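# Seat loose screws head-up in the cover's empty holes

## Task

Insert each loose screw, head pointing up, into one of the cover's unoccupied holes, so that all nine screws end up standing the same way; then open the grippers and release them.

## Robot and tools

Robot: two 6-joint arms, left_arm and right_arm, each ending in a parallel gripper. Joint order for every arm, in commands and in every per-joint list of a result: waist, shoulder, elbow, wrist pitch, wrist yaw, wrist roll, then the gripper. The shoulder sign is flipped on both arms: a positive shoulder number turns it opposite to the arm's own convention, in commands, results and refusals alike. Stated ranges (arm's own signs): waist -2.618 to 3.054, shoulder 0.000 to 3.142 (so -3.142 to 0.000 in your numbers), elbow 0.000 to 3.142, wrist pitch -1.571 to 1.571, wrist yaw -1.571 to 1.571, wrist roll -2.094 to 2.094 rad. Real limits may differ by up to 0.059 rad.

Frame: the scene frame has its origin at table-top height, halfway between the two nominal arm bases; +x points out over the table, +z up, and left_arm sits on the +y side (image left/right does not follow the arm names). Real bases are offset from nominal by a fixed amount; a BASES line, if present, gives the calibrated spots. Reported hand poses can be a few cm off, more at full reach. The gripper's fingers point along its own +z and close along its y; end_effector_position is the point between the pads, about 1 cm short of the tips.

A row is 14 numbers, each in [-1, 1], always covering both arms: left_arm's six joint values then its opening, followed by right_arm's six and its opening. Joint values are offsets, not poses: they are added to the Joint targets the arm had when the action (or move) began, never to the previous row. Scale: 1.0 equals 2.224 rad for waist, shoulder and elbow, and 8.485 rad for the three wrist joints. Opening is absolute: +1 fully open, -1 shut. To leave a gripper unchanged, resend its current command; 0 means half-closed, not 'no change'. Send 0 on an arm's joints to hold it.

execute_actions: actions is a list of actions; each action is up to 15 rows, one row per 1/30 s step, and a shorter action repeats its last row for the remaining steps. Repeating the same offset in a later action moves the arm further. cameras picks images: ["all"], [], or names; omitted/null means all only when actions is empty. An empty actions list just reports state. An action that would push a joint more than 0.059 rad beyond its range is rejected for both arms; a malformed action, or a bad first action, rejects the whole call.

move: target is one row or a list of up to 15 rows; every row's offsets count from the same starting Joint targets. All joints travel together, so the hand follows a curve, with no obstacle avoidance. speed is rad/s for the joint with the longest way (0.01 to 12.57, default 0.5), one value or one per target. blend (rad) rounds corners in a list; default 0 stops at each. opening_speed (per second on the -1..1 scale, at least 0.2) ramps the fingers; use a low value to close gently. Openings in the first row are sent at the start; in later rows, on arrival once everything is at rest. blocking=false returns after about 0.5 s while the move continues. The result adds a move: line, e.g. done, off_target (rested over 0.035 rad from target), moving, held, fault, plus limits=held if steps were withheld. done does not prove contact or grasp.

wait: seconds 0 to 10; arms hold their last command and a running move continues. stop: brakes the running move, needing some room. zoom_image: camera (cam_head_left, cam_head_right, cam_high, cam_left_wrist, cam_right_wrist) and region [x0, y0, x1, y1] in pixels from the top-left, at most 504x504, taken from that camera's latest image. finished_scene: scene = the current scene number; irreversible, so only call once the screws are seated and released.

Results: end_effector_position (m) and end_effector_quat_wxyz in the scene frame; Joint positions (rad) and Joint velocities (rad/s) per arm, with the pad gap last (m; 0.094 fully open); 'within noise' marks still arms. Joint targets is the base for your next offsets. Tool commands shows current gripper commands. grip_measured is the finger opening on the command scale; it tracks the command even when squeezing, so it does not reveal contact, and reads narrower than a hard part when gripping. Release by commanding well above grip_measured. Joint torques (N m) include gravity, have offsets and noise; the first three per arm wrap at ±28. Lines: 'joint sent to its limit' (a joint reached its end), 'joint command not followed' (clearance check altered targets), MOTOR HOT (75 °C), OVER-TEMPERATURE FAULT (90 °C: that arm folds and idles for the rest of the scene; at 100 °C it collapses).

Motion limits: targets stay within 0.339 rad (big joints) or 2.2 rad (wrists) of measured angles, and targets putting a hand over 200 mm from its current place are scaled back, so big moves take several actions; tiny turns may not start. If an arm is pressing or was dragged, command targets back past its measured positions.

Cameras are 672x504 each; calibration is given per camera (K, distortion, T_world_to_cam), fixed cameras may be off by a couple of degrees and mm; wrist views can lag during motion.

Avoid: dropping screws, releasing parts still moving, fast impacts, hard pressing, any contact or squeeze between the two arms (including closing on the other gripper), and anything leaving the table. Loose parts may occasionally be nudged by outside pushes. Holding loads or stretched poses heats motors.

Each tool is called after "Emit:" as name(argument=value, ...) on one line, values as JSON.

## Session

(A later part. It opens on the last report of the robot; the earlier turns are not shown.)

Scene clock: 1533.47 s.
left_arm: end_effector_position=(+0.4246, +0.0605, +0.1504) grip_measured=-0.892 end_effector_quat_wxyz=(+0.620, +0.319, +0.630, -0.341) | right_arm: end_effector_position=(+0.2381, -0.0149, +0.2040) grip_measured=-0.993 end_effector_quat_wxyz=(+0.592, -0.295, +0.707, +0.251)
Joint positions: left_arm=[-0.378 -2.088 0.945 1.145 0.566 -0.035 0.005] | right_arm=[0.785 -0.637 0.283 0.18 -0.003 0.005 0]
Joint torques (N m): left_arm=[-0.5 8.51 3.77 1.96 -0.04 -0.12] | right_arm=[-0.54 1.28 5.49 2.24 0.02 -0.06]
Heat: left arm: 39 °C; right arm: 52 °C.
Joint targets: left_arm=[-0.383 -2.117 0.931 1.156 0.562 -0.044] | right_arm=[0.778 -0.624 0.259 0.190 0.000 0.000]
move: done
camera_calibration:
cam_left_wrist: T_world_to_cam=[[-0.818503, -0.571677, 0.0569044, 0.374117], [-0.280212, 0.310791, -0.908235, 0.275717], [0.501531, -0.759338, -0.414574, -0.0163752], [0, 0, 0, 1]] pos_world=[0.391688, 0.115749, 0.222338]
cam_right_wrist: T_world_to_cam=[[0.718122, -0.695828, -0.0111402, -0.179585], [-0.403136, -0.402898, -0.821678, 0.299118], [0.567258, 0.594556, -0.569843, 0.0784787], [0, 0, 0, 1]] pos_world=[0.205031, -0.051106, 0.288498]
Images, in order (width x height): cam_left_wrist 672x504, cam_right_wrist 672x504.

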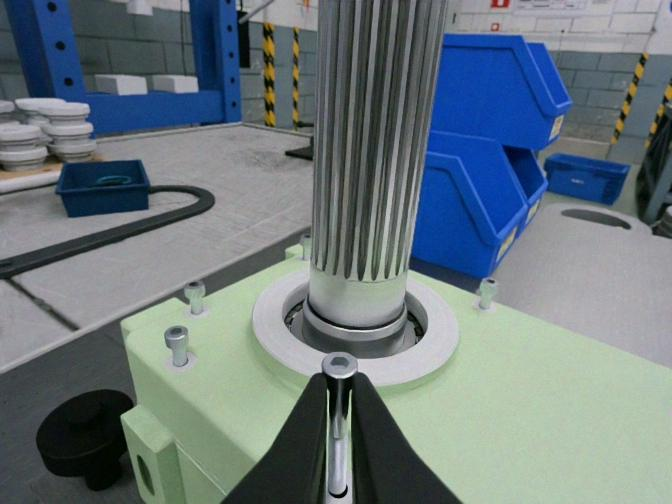

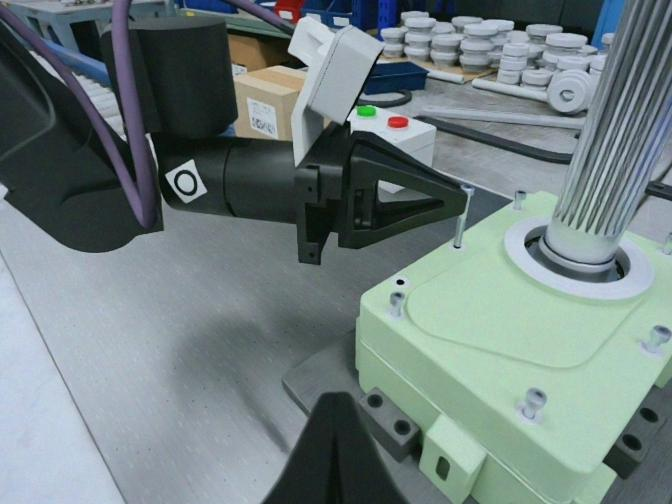

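Emit:
move(target=[0,-0.0078,-0.0018,0.0025,0.0003,0,-1,0,0,0,0,0,0,-1], speed=0.06, cameras=["cam_right_wrist","cam_left_wrist"])

Emit:
zoom_image(camera="cam_right_wrist", region=[430, 200, 490, 260])

Emit:
zoom_image(camera="cam_left_wrist", region=[290, 404, 390, 504])

Scene clock: 1545.20 s.
left_arm: end_effector_position=(+0.4249, +0.0604, +0.1492) grip_measured=-0.892 end_effector_quat_wxyz=(+0.625, +0.320, +0.625, -0.341) | right_arm: end_effector_position=(+0.2381, -0.0149, +0.2040) grip_measured=-0.993 end_effector_quat_wxyz=(+0.592, -0.295, +0.707, +0.251)
Joint positions: left_arm=[-0.378 -2.103 0.945 1.174 0.566 -0.035 0.005] | right_arm=[0.785 -0.637 0.283 0.18 -0.003 0.005 0]
Joint torques (N m): left_arm=[-0.47 8.36 3.23 1.93 -0.04 -0.09] | right_arm=[-0.53 1.26 5.49 2.24 0.02 -0.06]
Heat: left arm: 39 °C; right arm: 52 °C.
Joint targets: left_arm=[-0.383 -2.135 0.926 1.177 0.565 -0.044] | right_arm=[0.778 -0.624 0.259 0.190 0.000 0.000]
move: done
camera_calibration:
cam_left_wrist: T_world_to_cam=[[-0.819145, -0.571416, 0.0498579, 0.375672], [-0.268735, 0.305538, -0.91347, 0.271007], [0.506738, -0.761663, -0.403839, -0.0207545], [0, 0, 0, 1]] pos_world=[0.391076, 0.116054, 0.220445]
cam_right_wrist: T_world_to_cam=[[0.718122, -0.695828, -0.0111402, -0.179585], [-0.403136, -0.402898, -0.821678, 0.299118], [0.567258, 0.594556, -0.569843, 0.0784787], [0, 0, 0, 1]] pos_world=[0.205031, -0.051106, 0.288498]
Images, in order (width x height): cam_left_wrist 672x504, cam_right_wrist 672x504.

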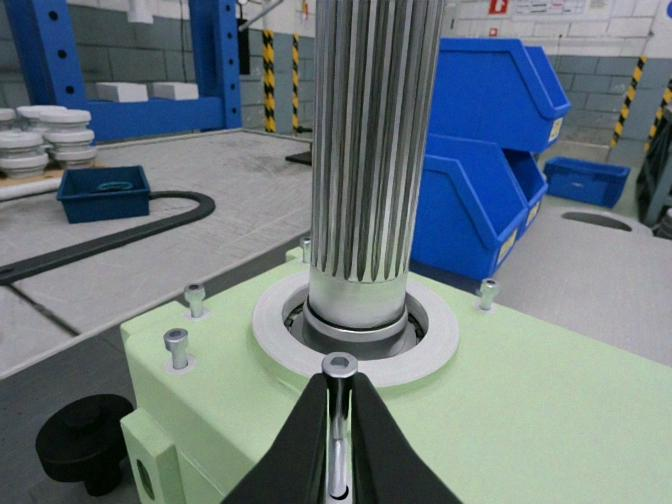

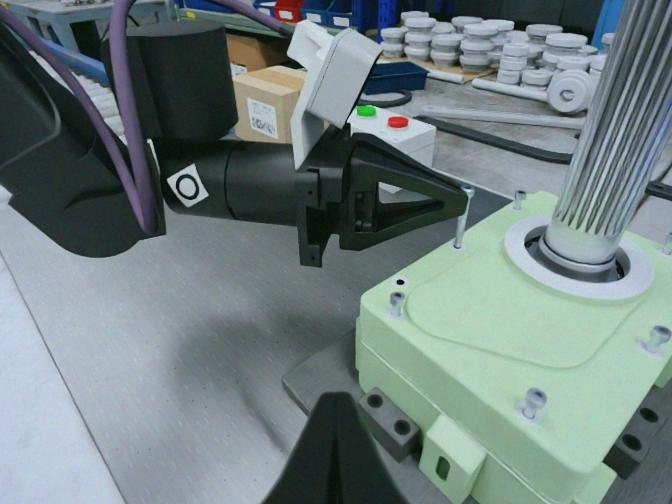

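Scaled by 8.400 from the camera's 672x504 image, which has a finer 960x720 frame.

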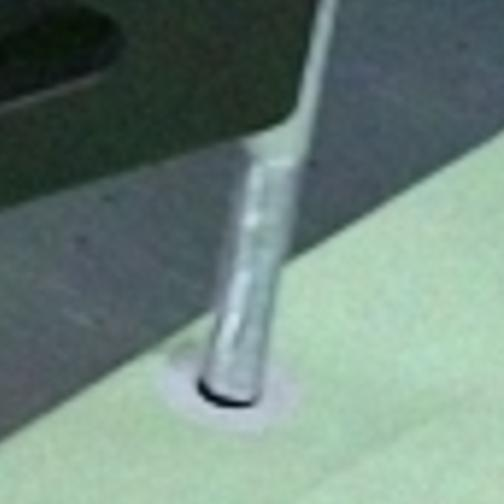

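Scaled by 5.040 from the camera's 672x504 image, which has a finer 960x720 frame.

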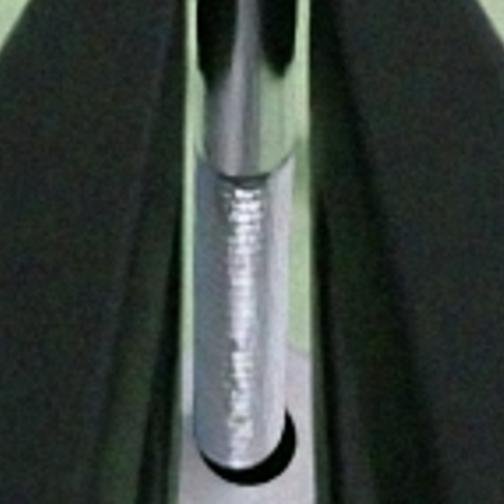

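Emit:
move(target=[0,0,0,-0.0010,0.00165,0,-1,0,0,0,0,0,0,-1], speed=0.05, cameras=["cam_right_wrist","cam_left_wrist"])

Emit:
zoom_image(camera="cam_right_wrist", region=[430, 200, 490, 260])

Emit:
zoom_image(camera="cam_left_wrist", region=[290, 404, 390, 504])

Scene clock: 1556.97 s.
left_arm: end_effector_position=(+0.4247, +0.0602, +0.1493) grip_measured=-0.892 end_effector_quat_wxyz=(+0.625, +0.320, +0.625, -0.341) | right_arm: end_effector_position=(+0.2381, -0.0149, +0.2040) grip_measured=-0.993 end_effector_quat_wxyz=(+0.592, -0.295, +0.707, +0.251)
Joint positions: left_arm=[-0.378 -2.103 0.945 1.175 0.568 -0.035 0.005] | right_arm=[0.785 -0.637 0.283 0.18 -0.003 0.005 0]
Joint torques (N m): left_arm=[-0.43 8.28 3.25 1.83 0.11 -0.06] | right_arm=[-0.54 1.26 5.49 2.24 0.01 -0.06]
Heat: left arm: 38 °C; right arm: 52 °C.
Joint targets: left_arm=[-0.383 -2.134 0.926 1.169 0.579 -0.044] | right_arm=[0.778 -0.624 0.259 0.190 0.000 0.000]
move: done
camera_calibration:
cam_left_wrist: T_world_to_cam=[[-0.820023, -0.570176, 0.0496236, 0.375779], [-0.26793, 0.305822, -0.913612, 0.270786], [0.505743, -0.762478, -0.403548, -0.0203209], [0, 0, 0, 1]] pos_world=[0.390976, 0.115953, 0.220545]
cam_right_wrist: T_world_to_cam=[[0.718122, -0.695828, -0.0111402, -0.179585], [-0.403136, -0.402898, -0.821678, 0.299118], [0.567258, 0.594556, -0.569843, 0.0784787], [0, 0, 0, 1]] pos_world=[0.205031, -0.051106, 0.288498]
Images, in order (width x height): cam_left_wrist 672x504, cam_right_wrist 672x504.

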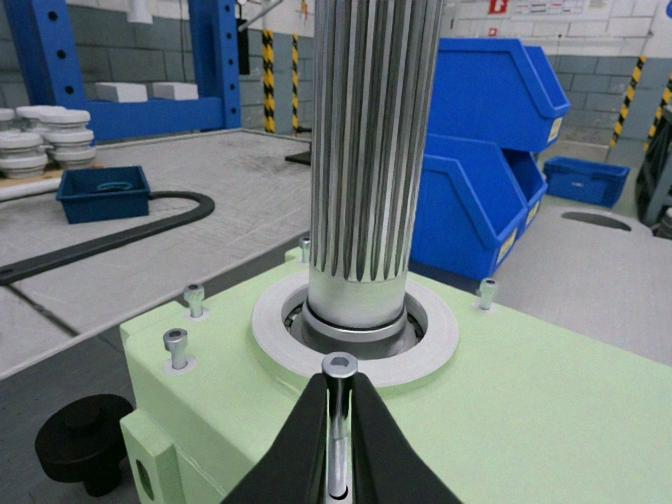

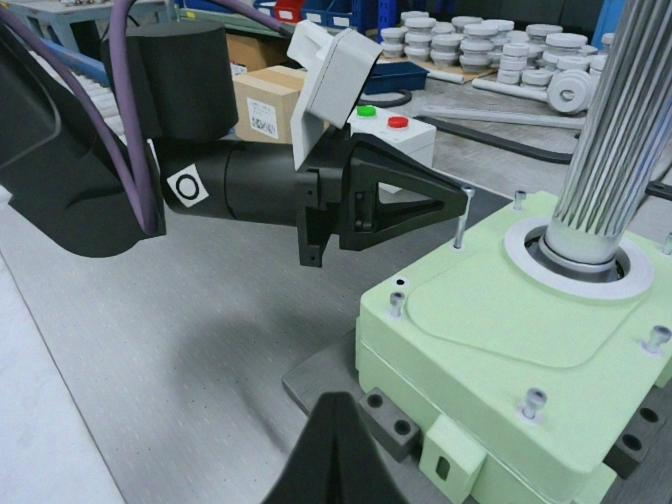

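Scaled by 8.400 from the camera's 672x504 image, which has a finer 960x720 frame.

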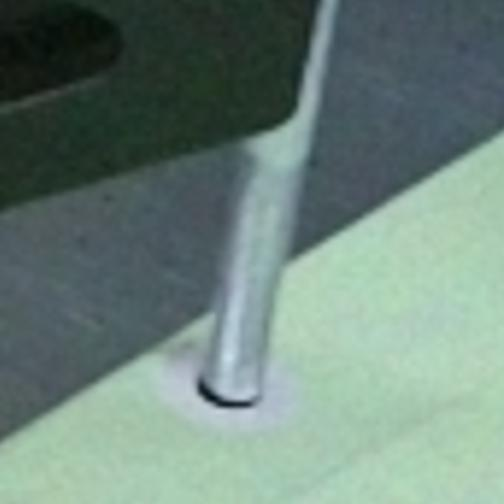

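Scaled by 5.040 from the camera's 672x504 image, which has a finer 960x720 frame.

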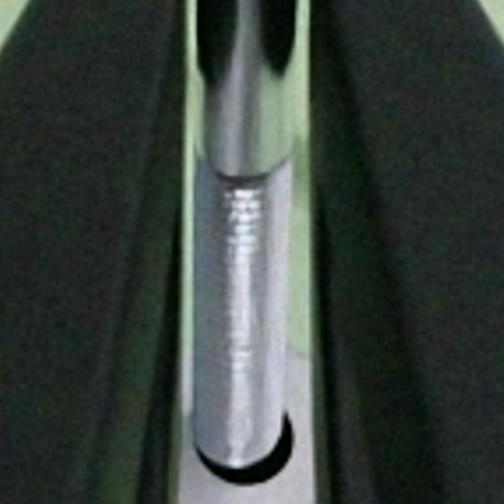

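Emit:
move(target=[0,0,0,-0.003,0.0006,0,-1,0,0,0,0,0,0,-1], speed=0.05, cameras=["cam_right_wrist","cam_left_wrist"])

Emit:
zoom_image(camera="cam_right_wrist", region=[430, 200, 490, 260])

Emit:
zoom_image(camera="cam_left_wrist", region=[290, 404, 390, 504])

Scene clock: 1571.07 s.
left_arm: end_effector_position=(+0.4241, +0.0598, +0.1491) grip_measured=-0.892 end_effector_quat_wxyz=(+0.624, +0.322, +0.625, -0.343) | right_arm: end_effector_position=(+0.2381, -0.0149, +0.2040) grip_measured=-0.993 end_effector_quat_wxyz=(+0.592, -0.295, +0.707, +0.251)
Joint positions: left_arm=[-0.378 -2.103 0.945 1.174 0.572 -0.035 0.005] | right_arm=[0.785 -0.637 0.283 0.18 -0.003 0.005 0]
Joint torques (N m): left_arm=[-0.49 8.23 3.21 1.6 0.16 -0.11] | right_arm=[-0.54 1.26 5.48 2.23 0.02 -0.05]
Heat: left arm: 38 °C; right arm: 52 °C.
Joint targets: left_arm=[-0.383 -2.134 0.926 1.143 0.584 -0.044] | right_arm=[0.778 -0.624 0.259 0.190 0.000 0.000]
move: done
camera_calibration:
cam_left_wrist: T_world_to_cam=[[-0.822342, -0.566775, 0.0502, 0.375757], [-0.267605, 0.307389, -0.913181, 0.270212], [0.502137, -0.76438, -0.404451, -0.018655], [0, 0, 0, 1]] pos_world=[0.390678, 0.11565, 0.220344]
cam_right_wrist: T_world_to_cam=[[0.718122, -0.695828, -0.0111402, -0.179585], [-0.403136, -0.402898, -0.821678, 0.299118], [0.567258, 0.594556, -0.569843, 0.0784787], [0, 0, 0, 1]] pos_world=[0.205031, -0.051106, 0.288498]
Images, in order (width x height): cam_left_wrist 672x504, cam_right_wrist 672x504.

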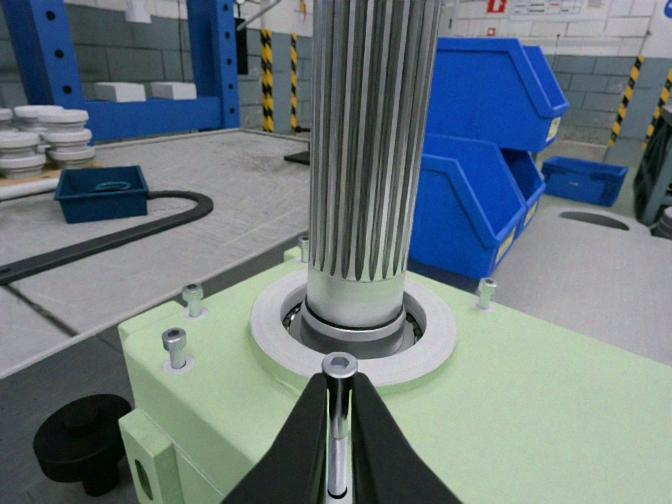

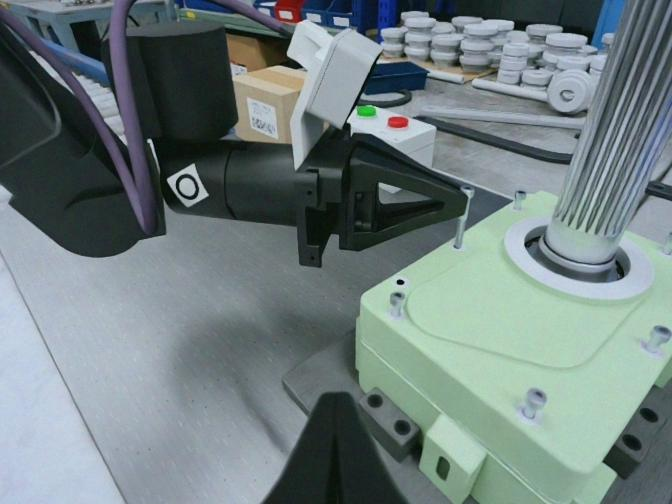

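Scaled by 8.400 from the camera's 672x504 image, which has a finer 960x720 frame.

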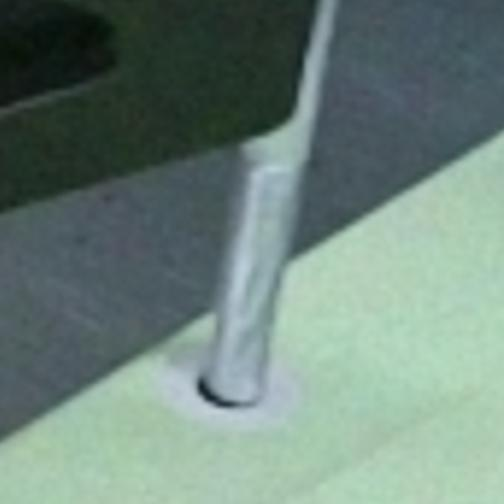

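Scaled by 5.040 from the camera's 672x504 image, which has a finer 960x720 frame.

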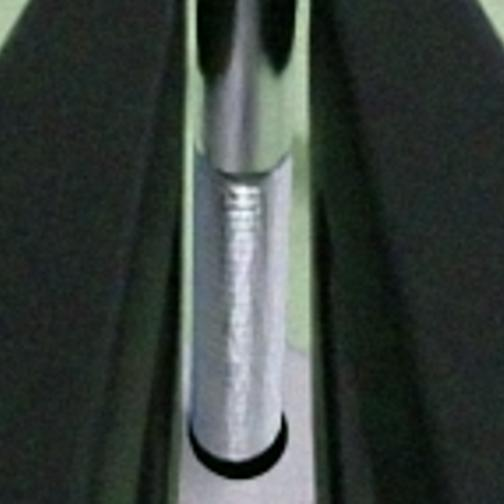

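Emit:
move(target=[0.0061,0,0,0,0.0009,0,-1,0,0,0,0,0,0,-1], speed=0.05, cameras=["cam_right_wrist","cam_left_wrist"])

Emit:
zoom_image(camera="cam_right_wrist", region=[430, 200, 490, 260])

Emit:
zoom_image(camera="cam_left_wrist", region=[290, 404, 390, 504])

Scene clock: 1592.77 s.
left_arm: end_effector_position=(+0.4239, +0.0603, +0.1475) grip_measured=-0.892 end_effector_quat_wxyz=(+0.620, +0.323, +0.627, -0.344) | right_arm: end_effector_position=(+0.2381, -0.0149, +0.2040) grip_measured=-0.993 end_effector_quat_wxyz=(+0.592, -0.295, +0.707, +0.251)
Joint positions: left_arm=[-0.375 -2.103 0.945 1.166 0.579 -0.035 0.005] | right_arm=[0.785 -0.637 0.283 0.18 -0.003 0.005 0]
Joint torques (N m): left_arm=[0.54 8.29 3.25 1.68 0.13 -0.12] | right_arm=[-0.53 1.26 5.49 2.24 0.02 -0.06]
Heat: left arm: 37 °C; right arm: 52 °C.
Joint targets: left_arm=[-0.370 -2.134 0.926 1.143 0.592 -0.044] | right_arm=[0.778 -0.624 0.259 0.190 0.000 0.000]
move: done
camera_calibration:
cam_left_wrist: T_world_to_cam=[[-0.824389, -0.563435, 0.0540695, 0.376024], [-0.272375, 0.31115, -0.910493, 0.269968], [0.49618, -0.765327, -0.409974, -0.0154446], [0, 0, 0, 1]] pos_world=[0.391186, 0.116045, 0.219141]
cam_right_wrist: T_world_to_cam=[[0.718122, -0.695828, -0.0111402, -0.179585], [-0.403136, -0.402898, -0.821678, 0.299118], [0.567258, 0.594556, -0.569843, 0.0784787], [0, 0, 0, 1]] pos_world=[0.205031, -0.051106, 0.288498]
Images, in order (width x height): cam_left_wrist 672x504, cam_right_wrist 672x504.

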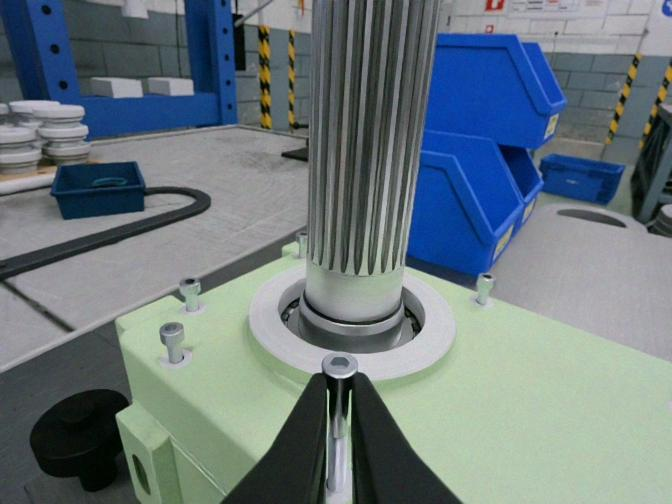

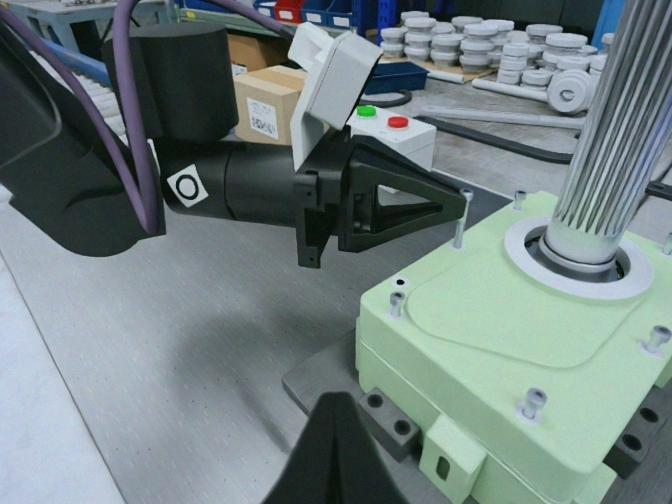

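Scaled by 8.400 from the camera's 672x504 image, which has a finer 960x720 frame.

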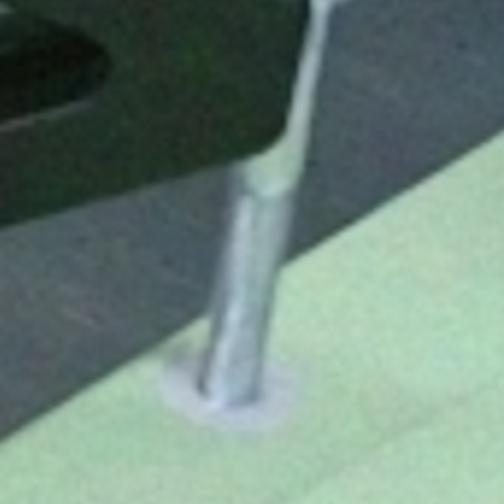

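Scaled by 5.040 from the camera's 672x504 image, which has a finer 960x720 frame.

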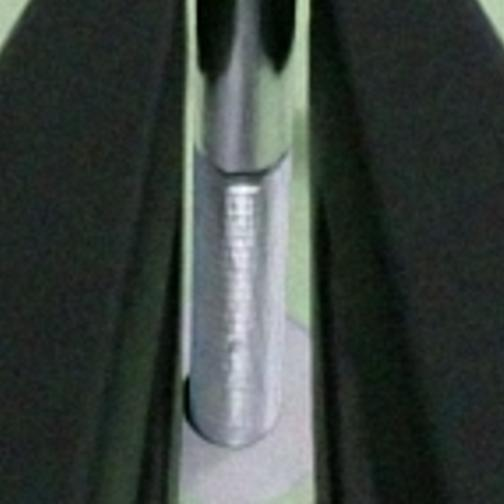

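Emit:
move(target=[0,-0.009,-0.0022,0.0032,-0.0006,0,-1,0,0,0,0,0,0,-1], speed=0.05, cameras=["cam_right_wrist","cam_left_wrist"])

Emit:
zoom_image(camera="cam_right_wrist", region=[430, 180, 490, 260])

Emit:
zoom_image(camera="cam_left_wrist", region=[290, 404, 390, 504])

Scene clock: 1601.70 s.
left_arm: end_effector_position=(+0.4234, +0.0605, +0.1386) grip_measured=-0.892 end_effector_quat_wxyz=(+0.616, +0.322, +0.631, -0.345) | right_arm: end_effector_position=(+0.2381, -0.0149, +0.2040) grip_measured=-0.993 end_effector_quat_wxyz=(+0.592, -0.295, +0.707, +0.251)
Joint positions: left_arm=[-0.375 -2.121 0.94 1.176 0.579 -0.035 0.005] | right_arm=[0.785 -0.637 0.283 0.18 -0.003 0.005 0]
Joint torques (N m): left_arm=[0.29 8.14 3.22 1.84 0.05 -0.12] | right_arm=[-0.54 1.28 5.49 2.24 0.01 -0.06]
Heat: left arm: 37 °C; right arm: 52 °C.
Joint targets: left_arm=[-0.370 -2.155 0.922 1.170 0.586 -0.044] | right_arm=[0.778 -0.624 0.259 0.190 0.000 0.000]
move: done
camera_calibration:
cam_left_wrist: T_world_to_cam=[[-0.823889, -0.563438, 0.0611932, 0.374911], [-0.283388, 0.316049, -0.90543, 0.265321], [0.490814, -0.763315, -0.420062, -0.0151253], [0, 0, 0, 1]] pos_world=[0.391498, 0.115839, 0.210934]
cam_right_wrist: T_world_to_cam=[[0.718122, -0.695828, -0.0111402, -0.179585], [-0.403136, -0.402898, -0.821678, 0.299118], [0.567258, 0.594556, -0.569843, 0.0784787], [0, 0, 0, 1]] pos_world=[0.205031, -0.051106, 0.288498]
Images, in order (width x height): cam_left_wrist 672x504, cam_right_wrist 672x504.

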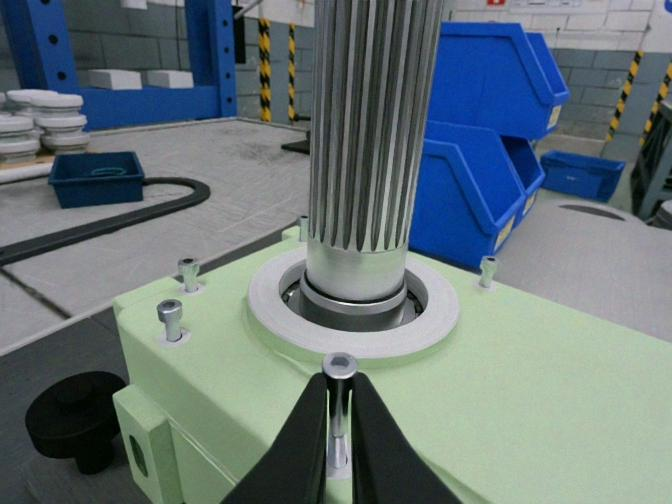

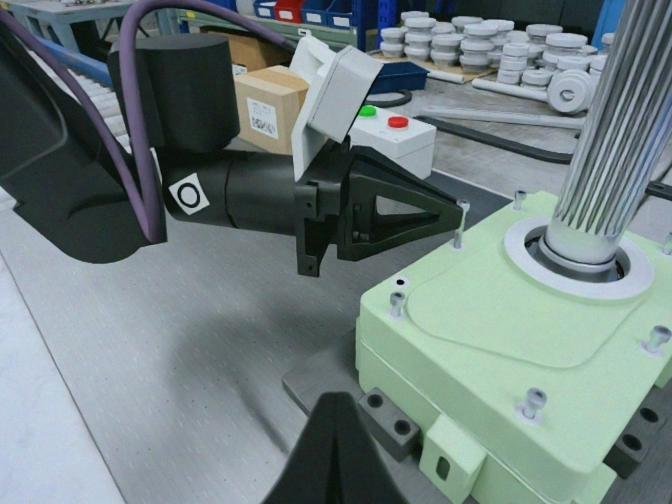

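Scaled by 6.300 from the camera's 672x504 image, which has a finer 960x720 frame.

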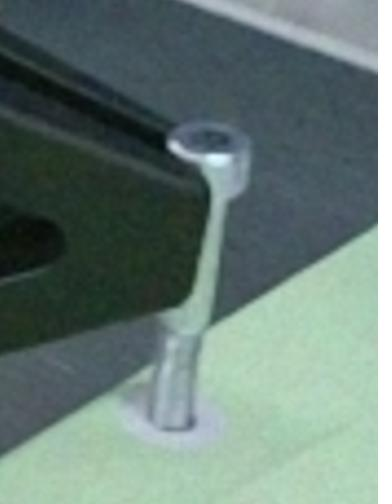

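Scaled by 5.040 from the camera's 672x504 image, which has a finer 960x720 frame.

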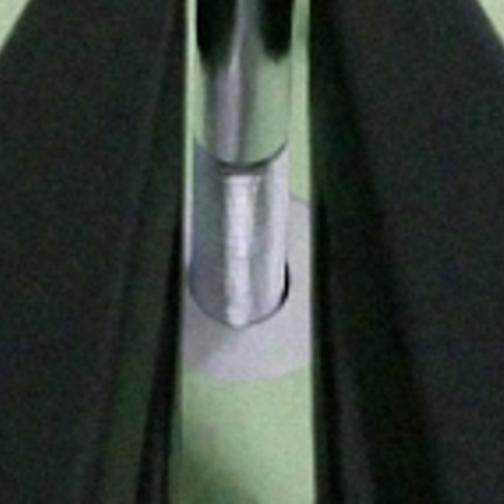

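Emit:
move(target=[[0,-0.009,-0.0022,0.0031,0,0,-1,0,0,0,0,0,0,-1],[0,-0.009,-0.0022,0.0031,0,0,-0.79,0,0,0,0,0,0,-1]], speed=0.05, opening_speed=0.2, cameras=["cam_right_wrist","cam_left_wrist"])

Emit:
zoom_image(camera="cam_right_wrist", region=[430, 180, 490, 260])

Emit:
zoom_image(camera="cam_left_wrist", region=[270, 340, 410, 504])

Scene clock: 1618.37 s.
left_arm: end_effector_position=(+0.4220, +0.0611, +0.1309) grip_measured=-0.793 end_effector_quat_wxyz=(+0.617, +0.322, +0.630, -0.344) | right_arm: end_effector_position=(+0.2381, -0.0149, +0.2040) grip_measured=-0.993 end_effector_quat_wxyz=(+0.592, -0.295, +0.707, +0.251)
Joint positions: left_arm=[-0.375 -2.146 0.93 1.213 0.579 -0.035 0.01] | right_arm=[0.785 -0.637 0.283 0.18 -0.003 0.005 0]
Joint torques (N m): left_arm=[0.36 8.5 3.55 1.76 0.07 -0.09] | right_arm=[-0.53 1.28 5.49 2.24 0.01 -0.06]
Heat: left arm: 37 °C; right arm: 52 °C.
Joint targets: left_arm=[-0.370 -2.175 0.917 1.197 0.586 -0.044] | right_arm=[0.778 -0.624 0.259 0.190 0.000 0.000]
move: done; target 2's new numbers were sent with left_arm's shoulder 0.036 rad from that target
camera_calibration:
cam_left_wrist: T_world_to_cam=[[-0.824064, -0.563362, 0.0595111, 0.37487], [-0.280806, 0.314983, -0.906606, 0.25685], [0.492002, -0.763812, -0.417761, -0.0179936], [0, 0, 0, 1]] pos_world=[0.389895, 0.11654, 0.203036]
cam_right_wrist: T_world_to_cam=[[0.718122, -0.695828, -0.0111402, -0.179585], [-0.403136, -0.402898, -0.821678, 0.299118], [0.567258, 0.594556, -0.569843, 0.0784787], [0, 0, 0, 1]] pos_world=[0.205031, -0.051106, 0.288498]
Images, in order (width x height): cam_left_wrist 672x504, cam_right_wrist 672x504.

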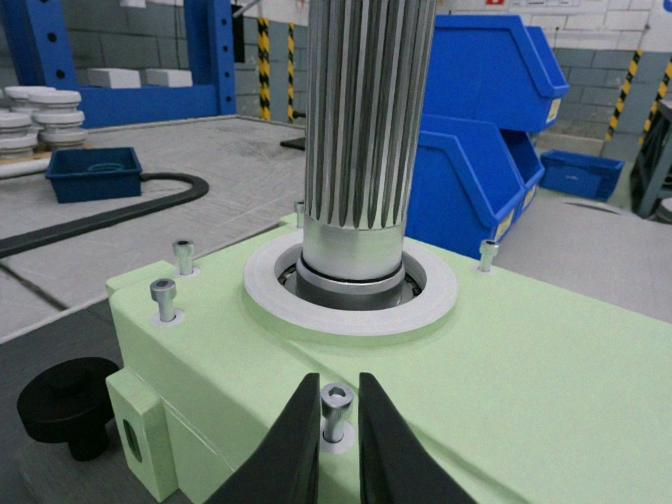

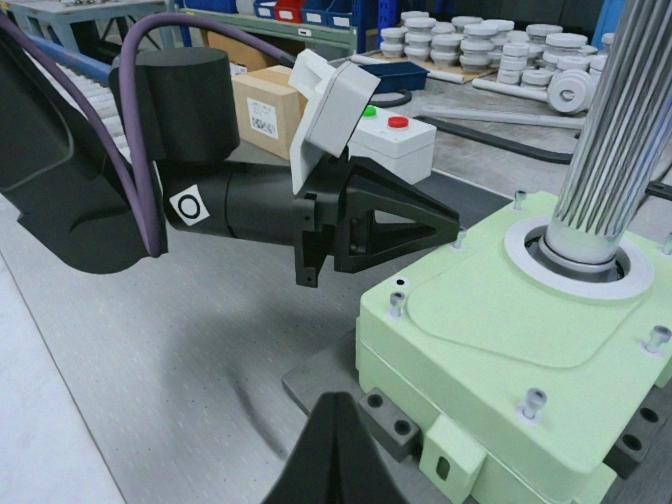

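Scaled by 6.300 from the camera's 672x504 image, which has a finer 960x720 frame.

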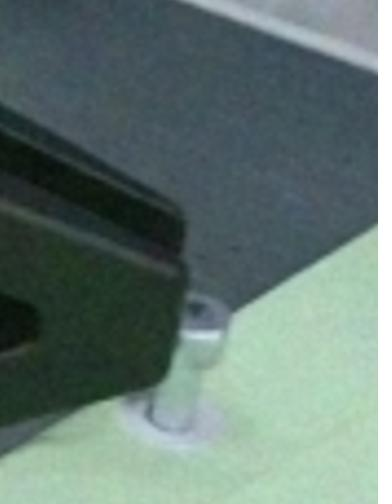

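Scaled by 3.073 from the camera's 672x504 image, which has a finer 960x720 frame.

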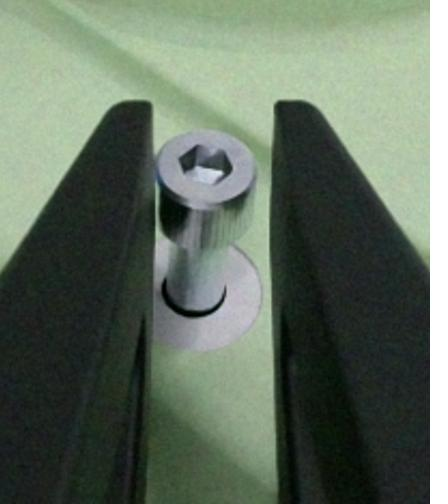

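Emit:
move(target=[[0,0,0,0,0,0,-0.6,0,0,0,0,0,0,-1],[0,0.0787,0.0207,-0.0185,0,0,-0.6,0,0,0,0,0,0,-1],[0.0989,0.0787,0.0207,-0.0185,0,0,-0.6,0,0,0,0,0,0,-1],[0.2563,0.2496,0.1856,-0.292,-0.0691,-0.0615,-0.6,0,0,0,0,0,0,-1],[0.3548,-0.0115,0.4842,-0.3019,-0.0691,-0.0617,-0.6,0,0,0,0,0,0,-1]], speed=[0.5,0.3,0.5,1.0,0.7], blend=[0,0.02,0.05,0.1,0], cameras=["cam_right_wrist","cam_left_wrist"])

Scene clock: 1657.27 s.
left_arm: end_effector_position=(+0.3704, +0.5184, +0.0959) grip_measured=-0.603 end_effector_quat_wxyz=(+0.007, -0.458, +0.889, -0.005) | right_arm: end_effector_position=(+0.2381, -0.0149, +0.2040) grip_measured=-0.993 end_effector_quat_wxyz=(+0.592, -0.295, +0.707, +0.251)
Joint positions: left_arm=[0.422 -2.175 1.968 -1.349 0.009 -0.559 0.019] | right_arm=[0.785 -0.637 0.283 0.18 -0.003 0.005 0]
Joint torques (N m): left_arm=[-0.21 10.37 7.66 0.4 -0.08 -0.12] | right_arm=[-0.54 1.26 5.49 2.24 0.01 -0.06]
Heat: left arm: 37 °C; right arm: 52 °C.
Joint targets: left_arm=[0.420 -2.200 1.994 -1.365 0.000 -0.568] | right_arm=[0.778 -0.624 0.259 0.190 0.000 0.000]
move: done
camera_calibration:
cam_left_wrist: T_world_to_cam=[[0.82792, -0.56083, 0.00440729, -0.0157645], [-0.513215, -0.754414, 0.409231, 0.580877], [-0.226184, -0.341072, -0.91242, 0.436355], [0, 0, 0, 1]] pos_world=[0.409863, 0.578209, 0.160496]
cam_right_wrist: T_world_to_cam=[[0.718122, -0.695828, -0.0111402, -0.179585], [-0.403136, -0.402898, -0.821678, 0.299118], [0.567258, 0.594556, -0.569843, 0.0784787], [0, 0, 0, 1]] pos_world=[0.205031, -0.051106, 0.288498]
Images, in order (width x height): cam_left_wrist 672x504, cam_right_wrist 672x504.

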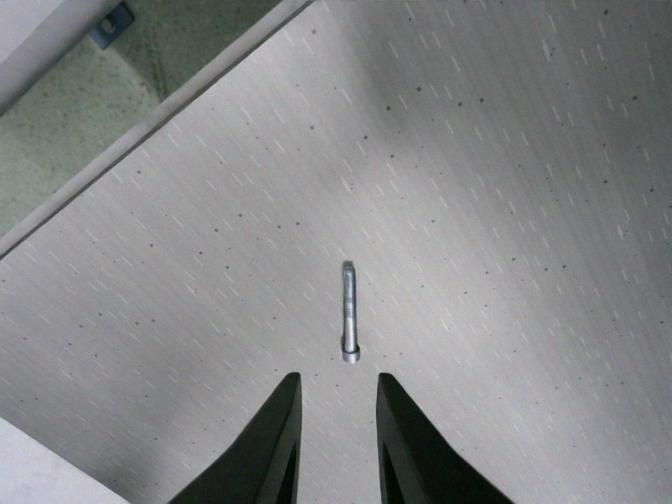

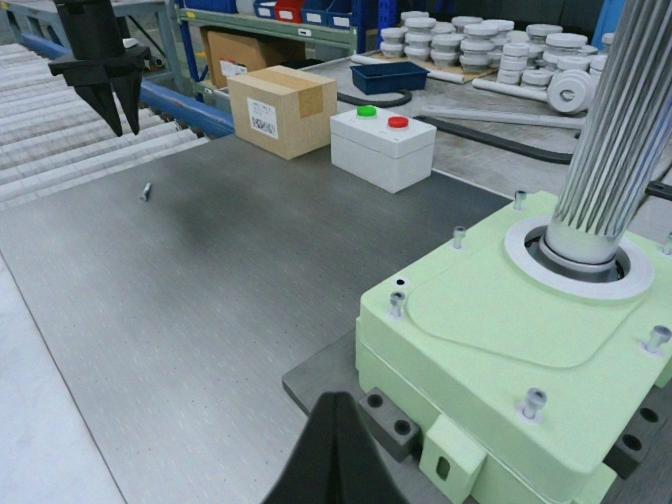

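Emit:
move(target=[-0.0146,0.0202,-0.1388,0.0311,0,-0.0037,0.0,0,0,0,0,0,0,-1], speed=0.25, cameras=["cam_left_wrist"])

Scene clock: 1675.47 s.
left_arm: end_effector_position=(+0.3598, +0.5010, +0.0285) grip_measured=-0.003 end_effector_quat_wxyz=(-0.012, -0.459, +0.888, -0.003) | right_arm: end_effector_position=(+0.2381, -0.0149, +0.2040) grip_measured=-0.993 end_effector_quat_wxyz=(+0.592, -0.295, +0.707, +0.251)
Joint positions: left_arm=[0.392 -2.175 1.698 -1.117 0.009 -0.589 0.047] | right_arm=[0.785 -0.637 0.283 0.18 -0.003 0.005 0]
Joint torques (N m): left_arm=[-0.29 14.26 4.37 0.58 -0.09 -0.11] | right_arm=[-0.54 1.28 5.48 2.24 0.01 -0.06]
Heat: left arm: 35 °C; right arm: 52 °C.
Joint targets: left_arm=[0.387 -2.155 1.685 -1.101 0.000 -0.599] | right_arm=[0.778 -0.624 0.259 0.190 0.000 0.000]
move: done
camera_calibration:
cam_left_wrist: T_world_to_cam=[[0.828327, -0.559985, -0.0170888, -0.0164393], [-0.497377, -0.749072, 0.437615, 0.580709], [-0.257858, -0.353989, -0.899, 0.383969], [0, 0, 0, 1]] pos_world=[0.401458, 0.561708, 0.0907802]
Images, in order (width x height): cam_left_wrist 672x504.

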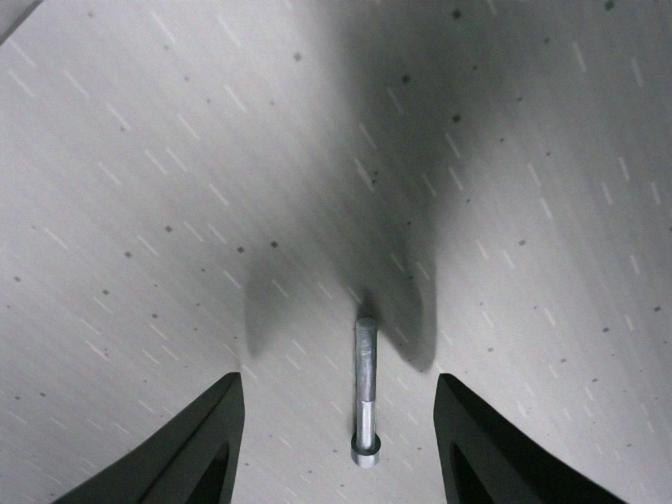

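Emit:
move(target=[-0.0054,0,0,0,0,0,0.0,0,0,0,0,0,0,-1], speed=0.1, cameras=["cam_left_wrist"])

Scene clock: 1685.97 s.
left_arm: end_effector_position=(+0.3618, +0.4964, +0.0285) grip_measured=-0.003 end_effector_quat_wxyz=(-0.011, -0.454, +0.891, -0.003) | right_arm: end_effector_position=(+0.2381, -0.0149, +0.2040) grip_measured=-0.993 end_effector_quat_wxyz=(+0.592, -0.295, +0.707, +0.251)
Joint positions: left_arm=[0.38 -2.175 1.698 -1.116 0.009 -0.59 0.047] | right_arm=[0.785 -0.637 0.283 0.18 -0.003 0.005 0]
Joint torques (N m): left_arm=[-0.59 14.42 4.25 0.62 -0.09 -0.08] | right_arm=[-0.54 1.26 5.49 2.24 0.02 -0.06]
Heat: left arm: 34 °C; right arm: 52 °C.
Joint targets: left_arm=[0.375 -2.155 1.685 -1.101 0.000 -0.599] | right_arm=[0.778 -0.624 0.259 0.190 0.000 0.000]
move: done
camera_calibration:
cam_left_wrist: T_world_to_cam=[[0.821656, -0.569748, -0.0164038, -0.0134739], [-0.506696, -0.743302, 0.436763, 0.578827], [-0.261038, -0.350557, -0.899427, 0.382368], [0, 0, 0, 1]] pos_world=[0.404173, 0.556608, 0.0908806]
Images, in order (width x height): cam_left_wrist 672x504.

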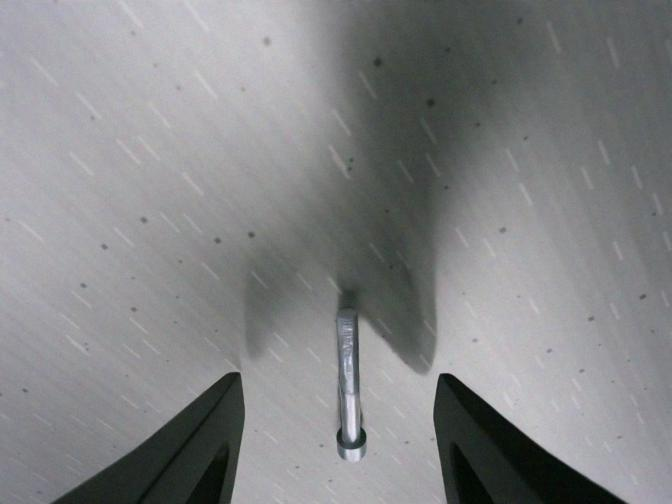

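Emit:
move(target=[0,0,0,0,0,0,-1,0,0,0,0,0,0,-1], opening_speed=0.5, cameras=["cam_left_wrist"])

Scene clock: 1695.10 s.
left_arm: end_effector_position=(+0.3618, +0.4964, +0.0285) grip_measured=-0.993 end_effector_quat_wxyz=(-0.011, -0.454, +0.891, -0.003) | right_arm: end_effector_position=(+0.2381, -0.0149, +0.2040) grip_measured=-0.993 end_effector_quat_wxyz=(+0.592, -0.295, +0.707, +0.251)
Joint positions: left_arm=[0.38 -2.175 1.698 -1.116 0.009 -0.59 0] | right_arm=[0.785 -0.637 0.283 0.18 -0.003 0.005 0]
Joint torques (N m): left_arm=[-0.5 14.35 4.21 0.59 -0.07 -0.09] | right_arm=[-0.54 1.26 5.48 2.24 0.02 -0.06]
Heat: left arm: 34 °C; right arm: 52 °C.
Joint targets: left_arm=[0.375 -2.155 1.685 -1.101 0.000 -0.599] | right_arm=[0.778 -0.624 0.259 0.190 0.000 0.000]
move: done
camera_calibration:
cam_left_wrist: T_world_to_cam=[[0.821875, -0.569431, -0.016438, -0.013735], [-0.506393, -0.743499, 0.436777, 0.578813], [-0.260936, -0.350652, -0.899419, 0.382379], [0, 0, 0, 1]] pos_world=[0.404172, 0.556608, 0.0908806]
Images, in order (width x height): cam_left_wrist 672x504.

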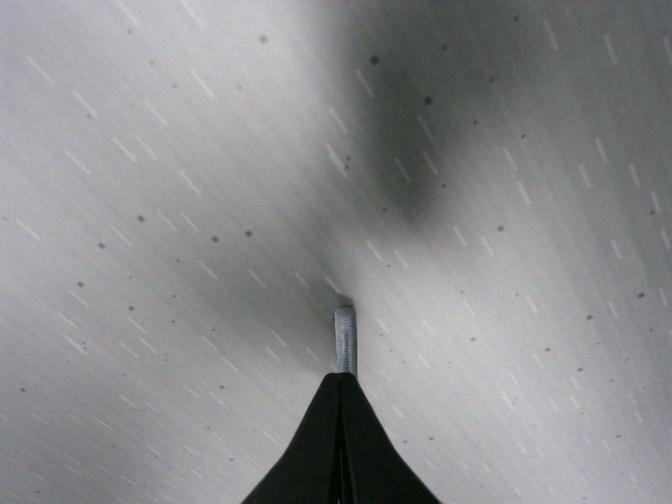

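Emit:
move(target=[[0,0,0,0,0,0,-0.1,0,0,0,0,0,0,-1],[0,0,-0.009,0.0023,0,0,-0.1,0,0,0,0,0,0,-1]], speed=0.1, cameras=["cam_left_wrist"])

Scene clock: 1706.40 s.
left_arm: end_effector_position=(+0.3609, +0.4961, +0.0241) grip_measured=-0.103 end_effector_quat_wxyz=(-0.011, -0.454, +0.891, -0.003) | right_arm: end_effector_position=(+0.2381, -0.0149, +0.2040) grip_measured=-0.993 end_effector_quat_wxyz=(+0.592, -0.295, +0.707, +0.251)
Joint positions: left_arm=[0.38 -2.175 1.68 -1.098 0.009 -0.59 0.042] | right_arm=[0.785 -0.637 0.283 0.18 -0.003 0.005 0]
Joint torques (N m): left_arm=[-0.44 14.19 4.04 0.56 -0.11 -0.12] | right_arm=[-0.54 1.26 5.48 2.24 0.01 -0.06]
Heat: left arm: 35 °C; right arm: 52 °C.
Joint targets: left_arm=[0.375 -2.155 1.665 -1.081 0.000 -0.599] | right_arm=[0.778 -0.624 0.259 0.190 0.000 0.000]
move: done
camera_calibration:
cam_left_wrist: T_world_to_cam=[[0.821874, -0.569438, -0.0162217, -0.0131705], [-0.506546, -0.743537, 0.436537, 0.580109], [-0.260642, -0.350561, -0.89954, 0.377896], [0, 0, 0, 1]] pos_world=[0.403172, 0.556308, 0.0864807]
Images, in order (width x height): cam_left_wrist 672x504.

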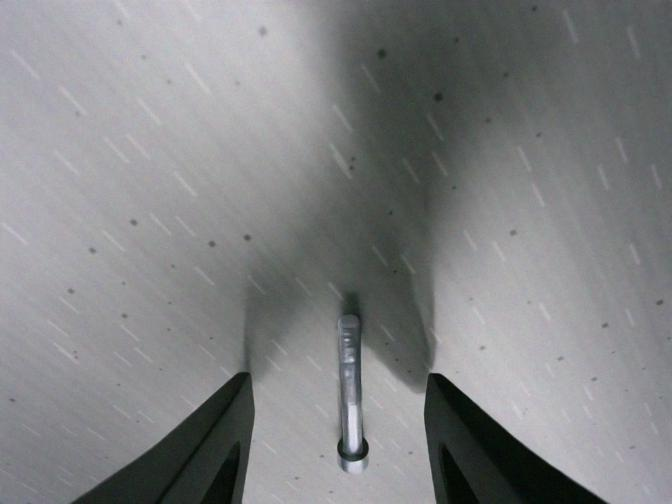

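Emit:
move(target=[[0,0,-0.0036,0.001,0,0,-0.1,0,0,0,0,0,0,-1],[0,0,-0.0036,0.001,0,0,-1,0,0,0,0,0,0,-1]], speed=0.1, opening_speed=0.5, cameras=["cam_left_wrist"])

Scene clock: 1714.63 s.
left_arm: end_effector_position=(+0.3605, +0.4960, +0.0220) grip_measured=-0.935 end_effector_quat_wxyz=(-0.011, -0.454, +0.891, -0.003) | right_arm: end_effector_position=(+0.2381, -0.0149, +0.2040) grip_measured=-0.993 end_effector_quat_wxyz=(+0.592, -0.295, +0.707, +0.251)
Joint positions: left_arm=[0.38 -2.175 1.672 -1.089 0.009 -0.59 0.003] | right_arm=[0.785 -0.637 0.283 0.18 -0.003 0.005 0]
Joint torques (N m): left_arm=[-0.4 14.2 4.08 0.58 -0.11 -0.08] | right_arm=[-0.54 1.26 5.49 2.24 0.02 -0.05]
Heat: left arm: 35 °C; right arm: 52 °C.
Joint targets: left_arm=[0.375 -2.155 1.657 -1.073 0.000 -0.599] | right_arm=[0.778 -0.624 0.259 0.190 0.000 0.000]
move: done
camera_calibration:
cam_left_wrist: T_world_to_cam=[[0.821905, -0.569408, -0.0157232, -0.0130026], [-0.506859, -0.743657, 0.435969, 0.580945], [-0.259937, -0.350356, -0.899824, 0.375584], [0, 0, 0, 1]] pos_world=[0.402772, 0.556208, 0.084481]
Images, in order (width x height): cam_left_wrist 672x504.

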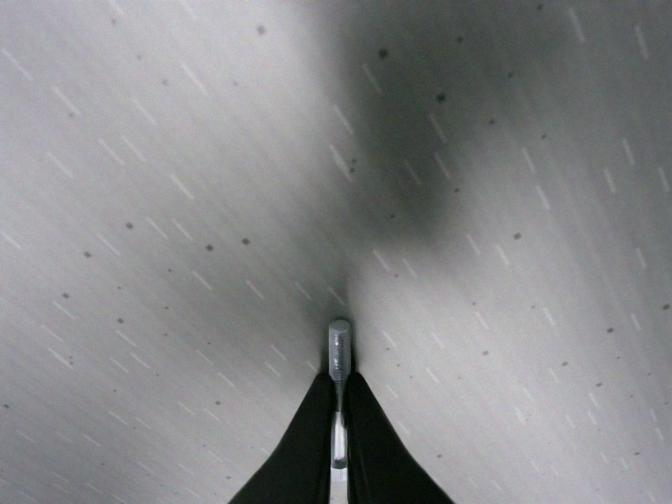

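Emit:
move(target=[[0,0,0,0,0,0,-0.7,0,0,0,0,0,0,-1],[0,0,-0.0034,0.0009,0,0,-0.7,0,0,0,0,0,0,-1],[0,0,-0.0034,0.0009,0,0,-1,0,0,0,0,0,0,-1]], speed=0.1, opening_speed=0.5, cameras=["cam_left_wrist"])

Scene clock: 1726.97 s.
left_arm: end_effector_position=(+0.3606, +0.4961, +0.0208) grip_measured=-0.933 end_effector_quat_wxyz=(-0.010, -0.454, +0.891, -0.003) | right_arm: end_effector_position=(+0.2381, -0.0149, +0.2040) grip_measured=-0.993 end_effector_quat_wxyz=(+0.592, -0.295, +0.707, +0.251)
Joint positions: left_arm=[0.38 -2.175 1.667 -1.082 0.008 -0.59 0.003] | right_arm=[0.785 -0.637 0.283 0.18 -0.003 0.005 0]
Joint torques (N m): left_arm=[-0.42 14.39 3.89 0.64 -0.07 -0.12] | right_arm=[-0.54 1.28 5.49 2.24 0.01 -0.06]
Heat: left arm: 35 °C; right arm: 52 °C.
Joint targets: left_arm=[0.375 -2.155 1.649 -1.065 0.000 -0.599] | right_arm=[0.778 -0.624 0.259 0.190 0.000 0.000]
move: done
camera_calibration:
cam_left_wrist: T_world_to_cam=[[0.821933, -0.569389, -0.0149227, -0.0131084], [-0.507582, -0.744096, 0.434374, 0.582094], [-0.258432, -0.349451, -0.900609, 0.373552], [0, 0, 0, 1]] pos_world=[0.402772, 0.556208, 0.0833822]
Images, in order (width x height): cam_left_wrist 672x504.

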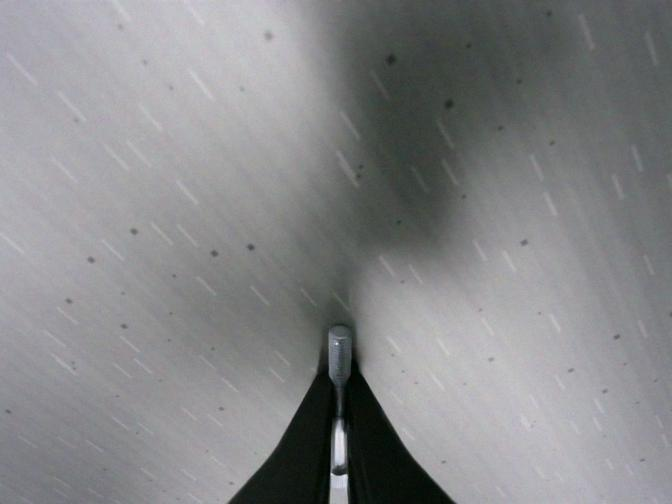

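Emit:
move(target=[[0,0.2406,-0.1435,-0.0254,0,0,-1,0,0,0,0,0,0,-1],[-0.4159,0.2406,-0.1435,-0.0254,0,-0.1533,-1,0,0,0,0,0,0,-1],[-0.4159,0.1382,-0.148,0.0026,0,-0.1533,-1,0,0,0,0,0,0,-1]], speed=[0.4,0.8,0.4], blend=[0.05,0.1,0], cameras=["cam_left_wrist","cam_right_wrist"])

Scene clock: 1748.63 s.
left_arm: end_effector_position=(+0.2596, +0.1720, +0.0611) grip_measured=-0.936 end_effector_quat_wxyz=(+0.000, -0.610, +0.792, -0.011) | right_arm: end_effector_position=(+0.2381, -0.0149, +0.2040) grip_measured=-0.993 end_effector_quat_wxyz=(+0.592, -0.295, +0.707, +0.251)
Joint positions: left_arm=[-0.548 -1.83 1.333 -1.051 0.007 -1.889 0.003] | right_arm=[0.785 -0.637 0.283 0.18 -0.003 0.005 0]
Joint torques (N m): left_arm=[-0.12 7.51 4.36 0.6 -0.06 -0.11] | right_arm=[-0.53 1.26 5.48 2.24 0.02 -0.05]
Heat: left arm: 35 °C; right arm: 52 °C.
Joint targets: left_arm=[-0.550 -1.848 1.320 -1.043 0.000 -1.900] | right_arm=[0.778 -0.624 0.259 0.190 0.000 0.000]
move: done
camera_calibration:
cam_left_wrist: T_world_to_cam=[[0.972484, -0.232858, 0.00721306, -0.212315], [-0.213405, -0.877967, 0.428523, 0.219148], [-0.0934525, -0.418271, -0.903502, 0.23968], [0, 0, 0, 1]] pos_world=[0.275639, 0.243216, 0.124173]
cam_right_wrist: T_world_to_cam=[[0.718122, -0.695828, -0.0111402, -0.179585], [-0.403136, -0.402898, -0.821678, 0.299118], [0.567258, 0.594556, -0.569843, 0.0784787], [0, 0, 0, 1]] pos_world=[0.205031, -0.051106, 0.288498]
Images, in order (width x height): cam_left_wrist 672x504, cam_right_wrist 672x504.

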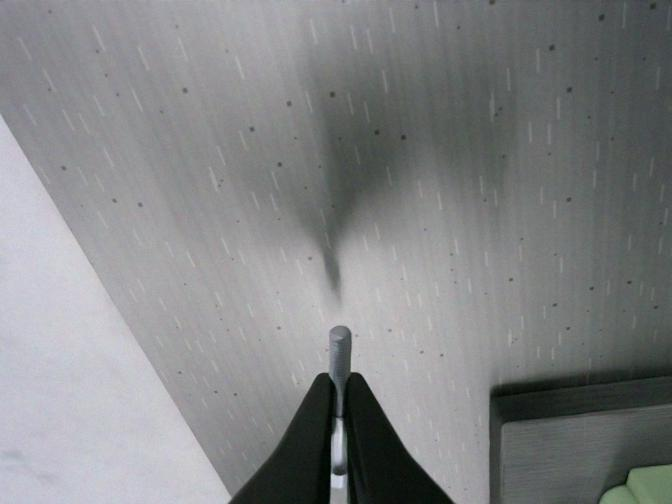

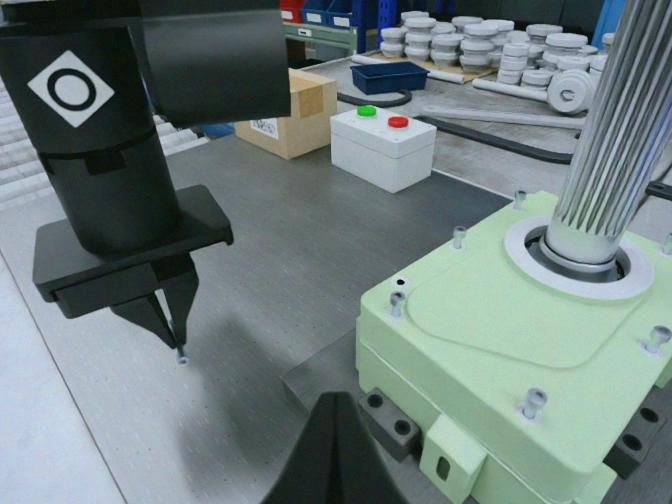

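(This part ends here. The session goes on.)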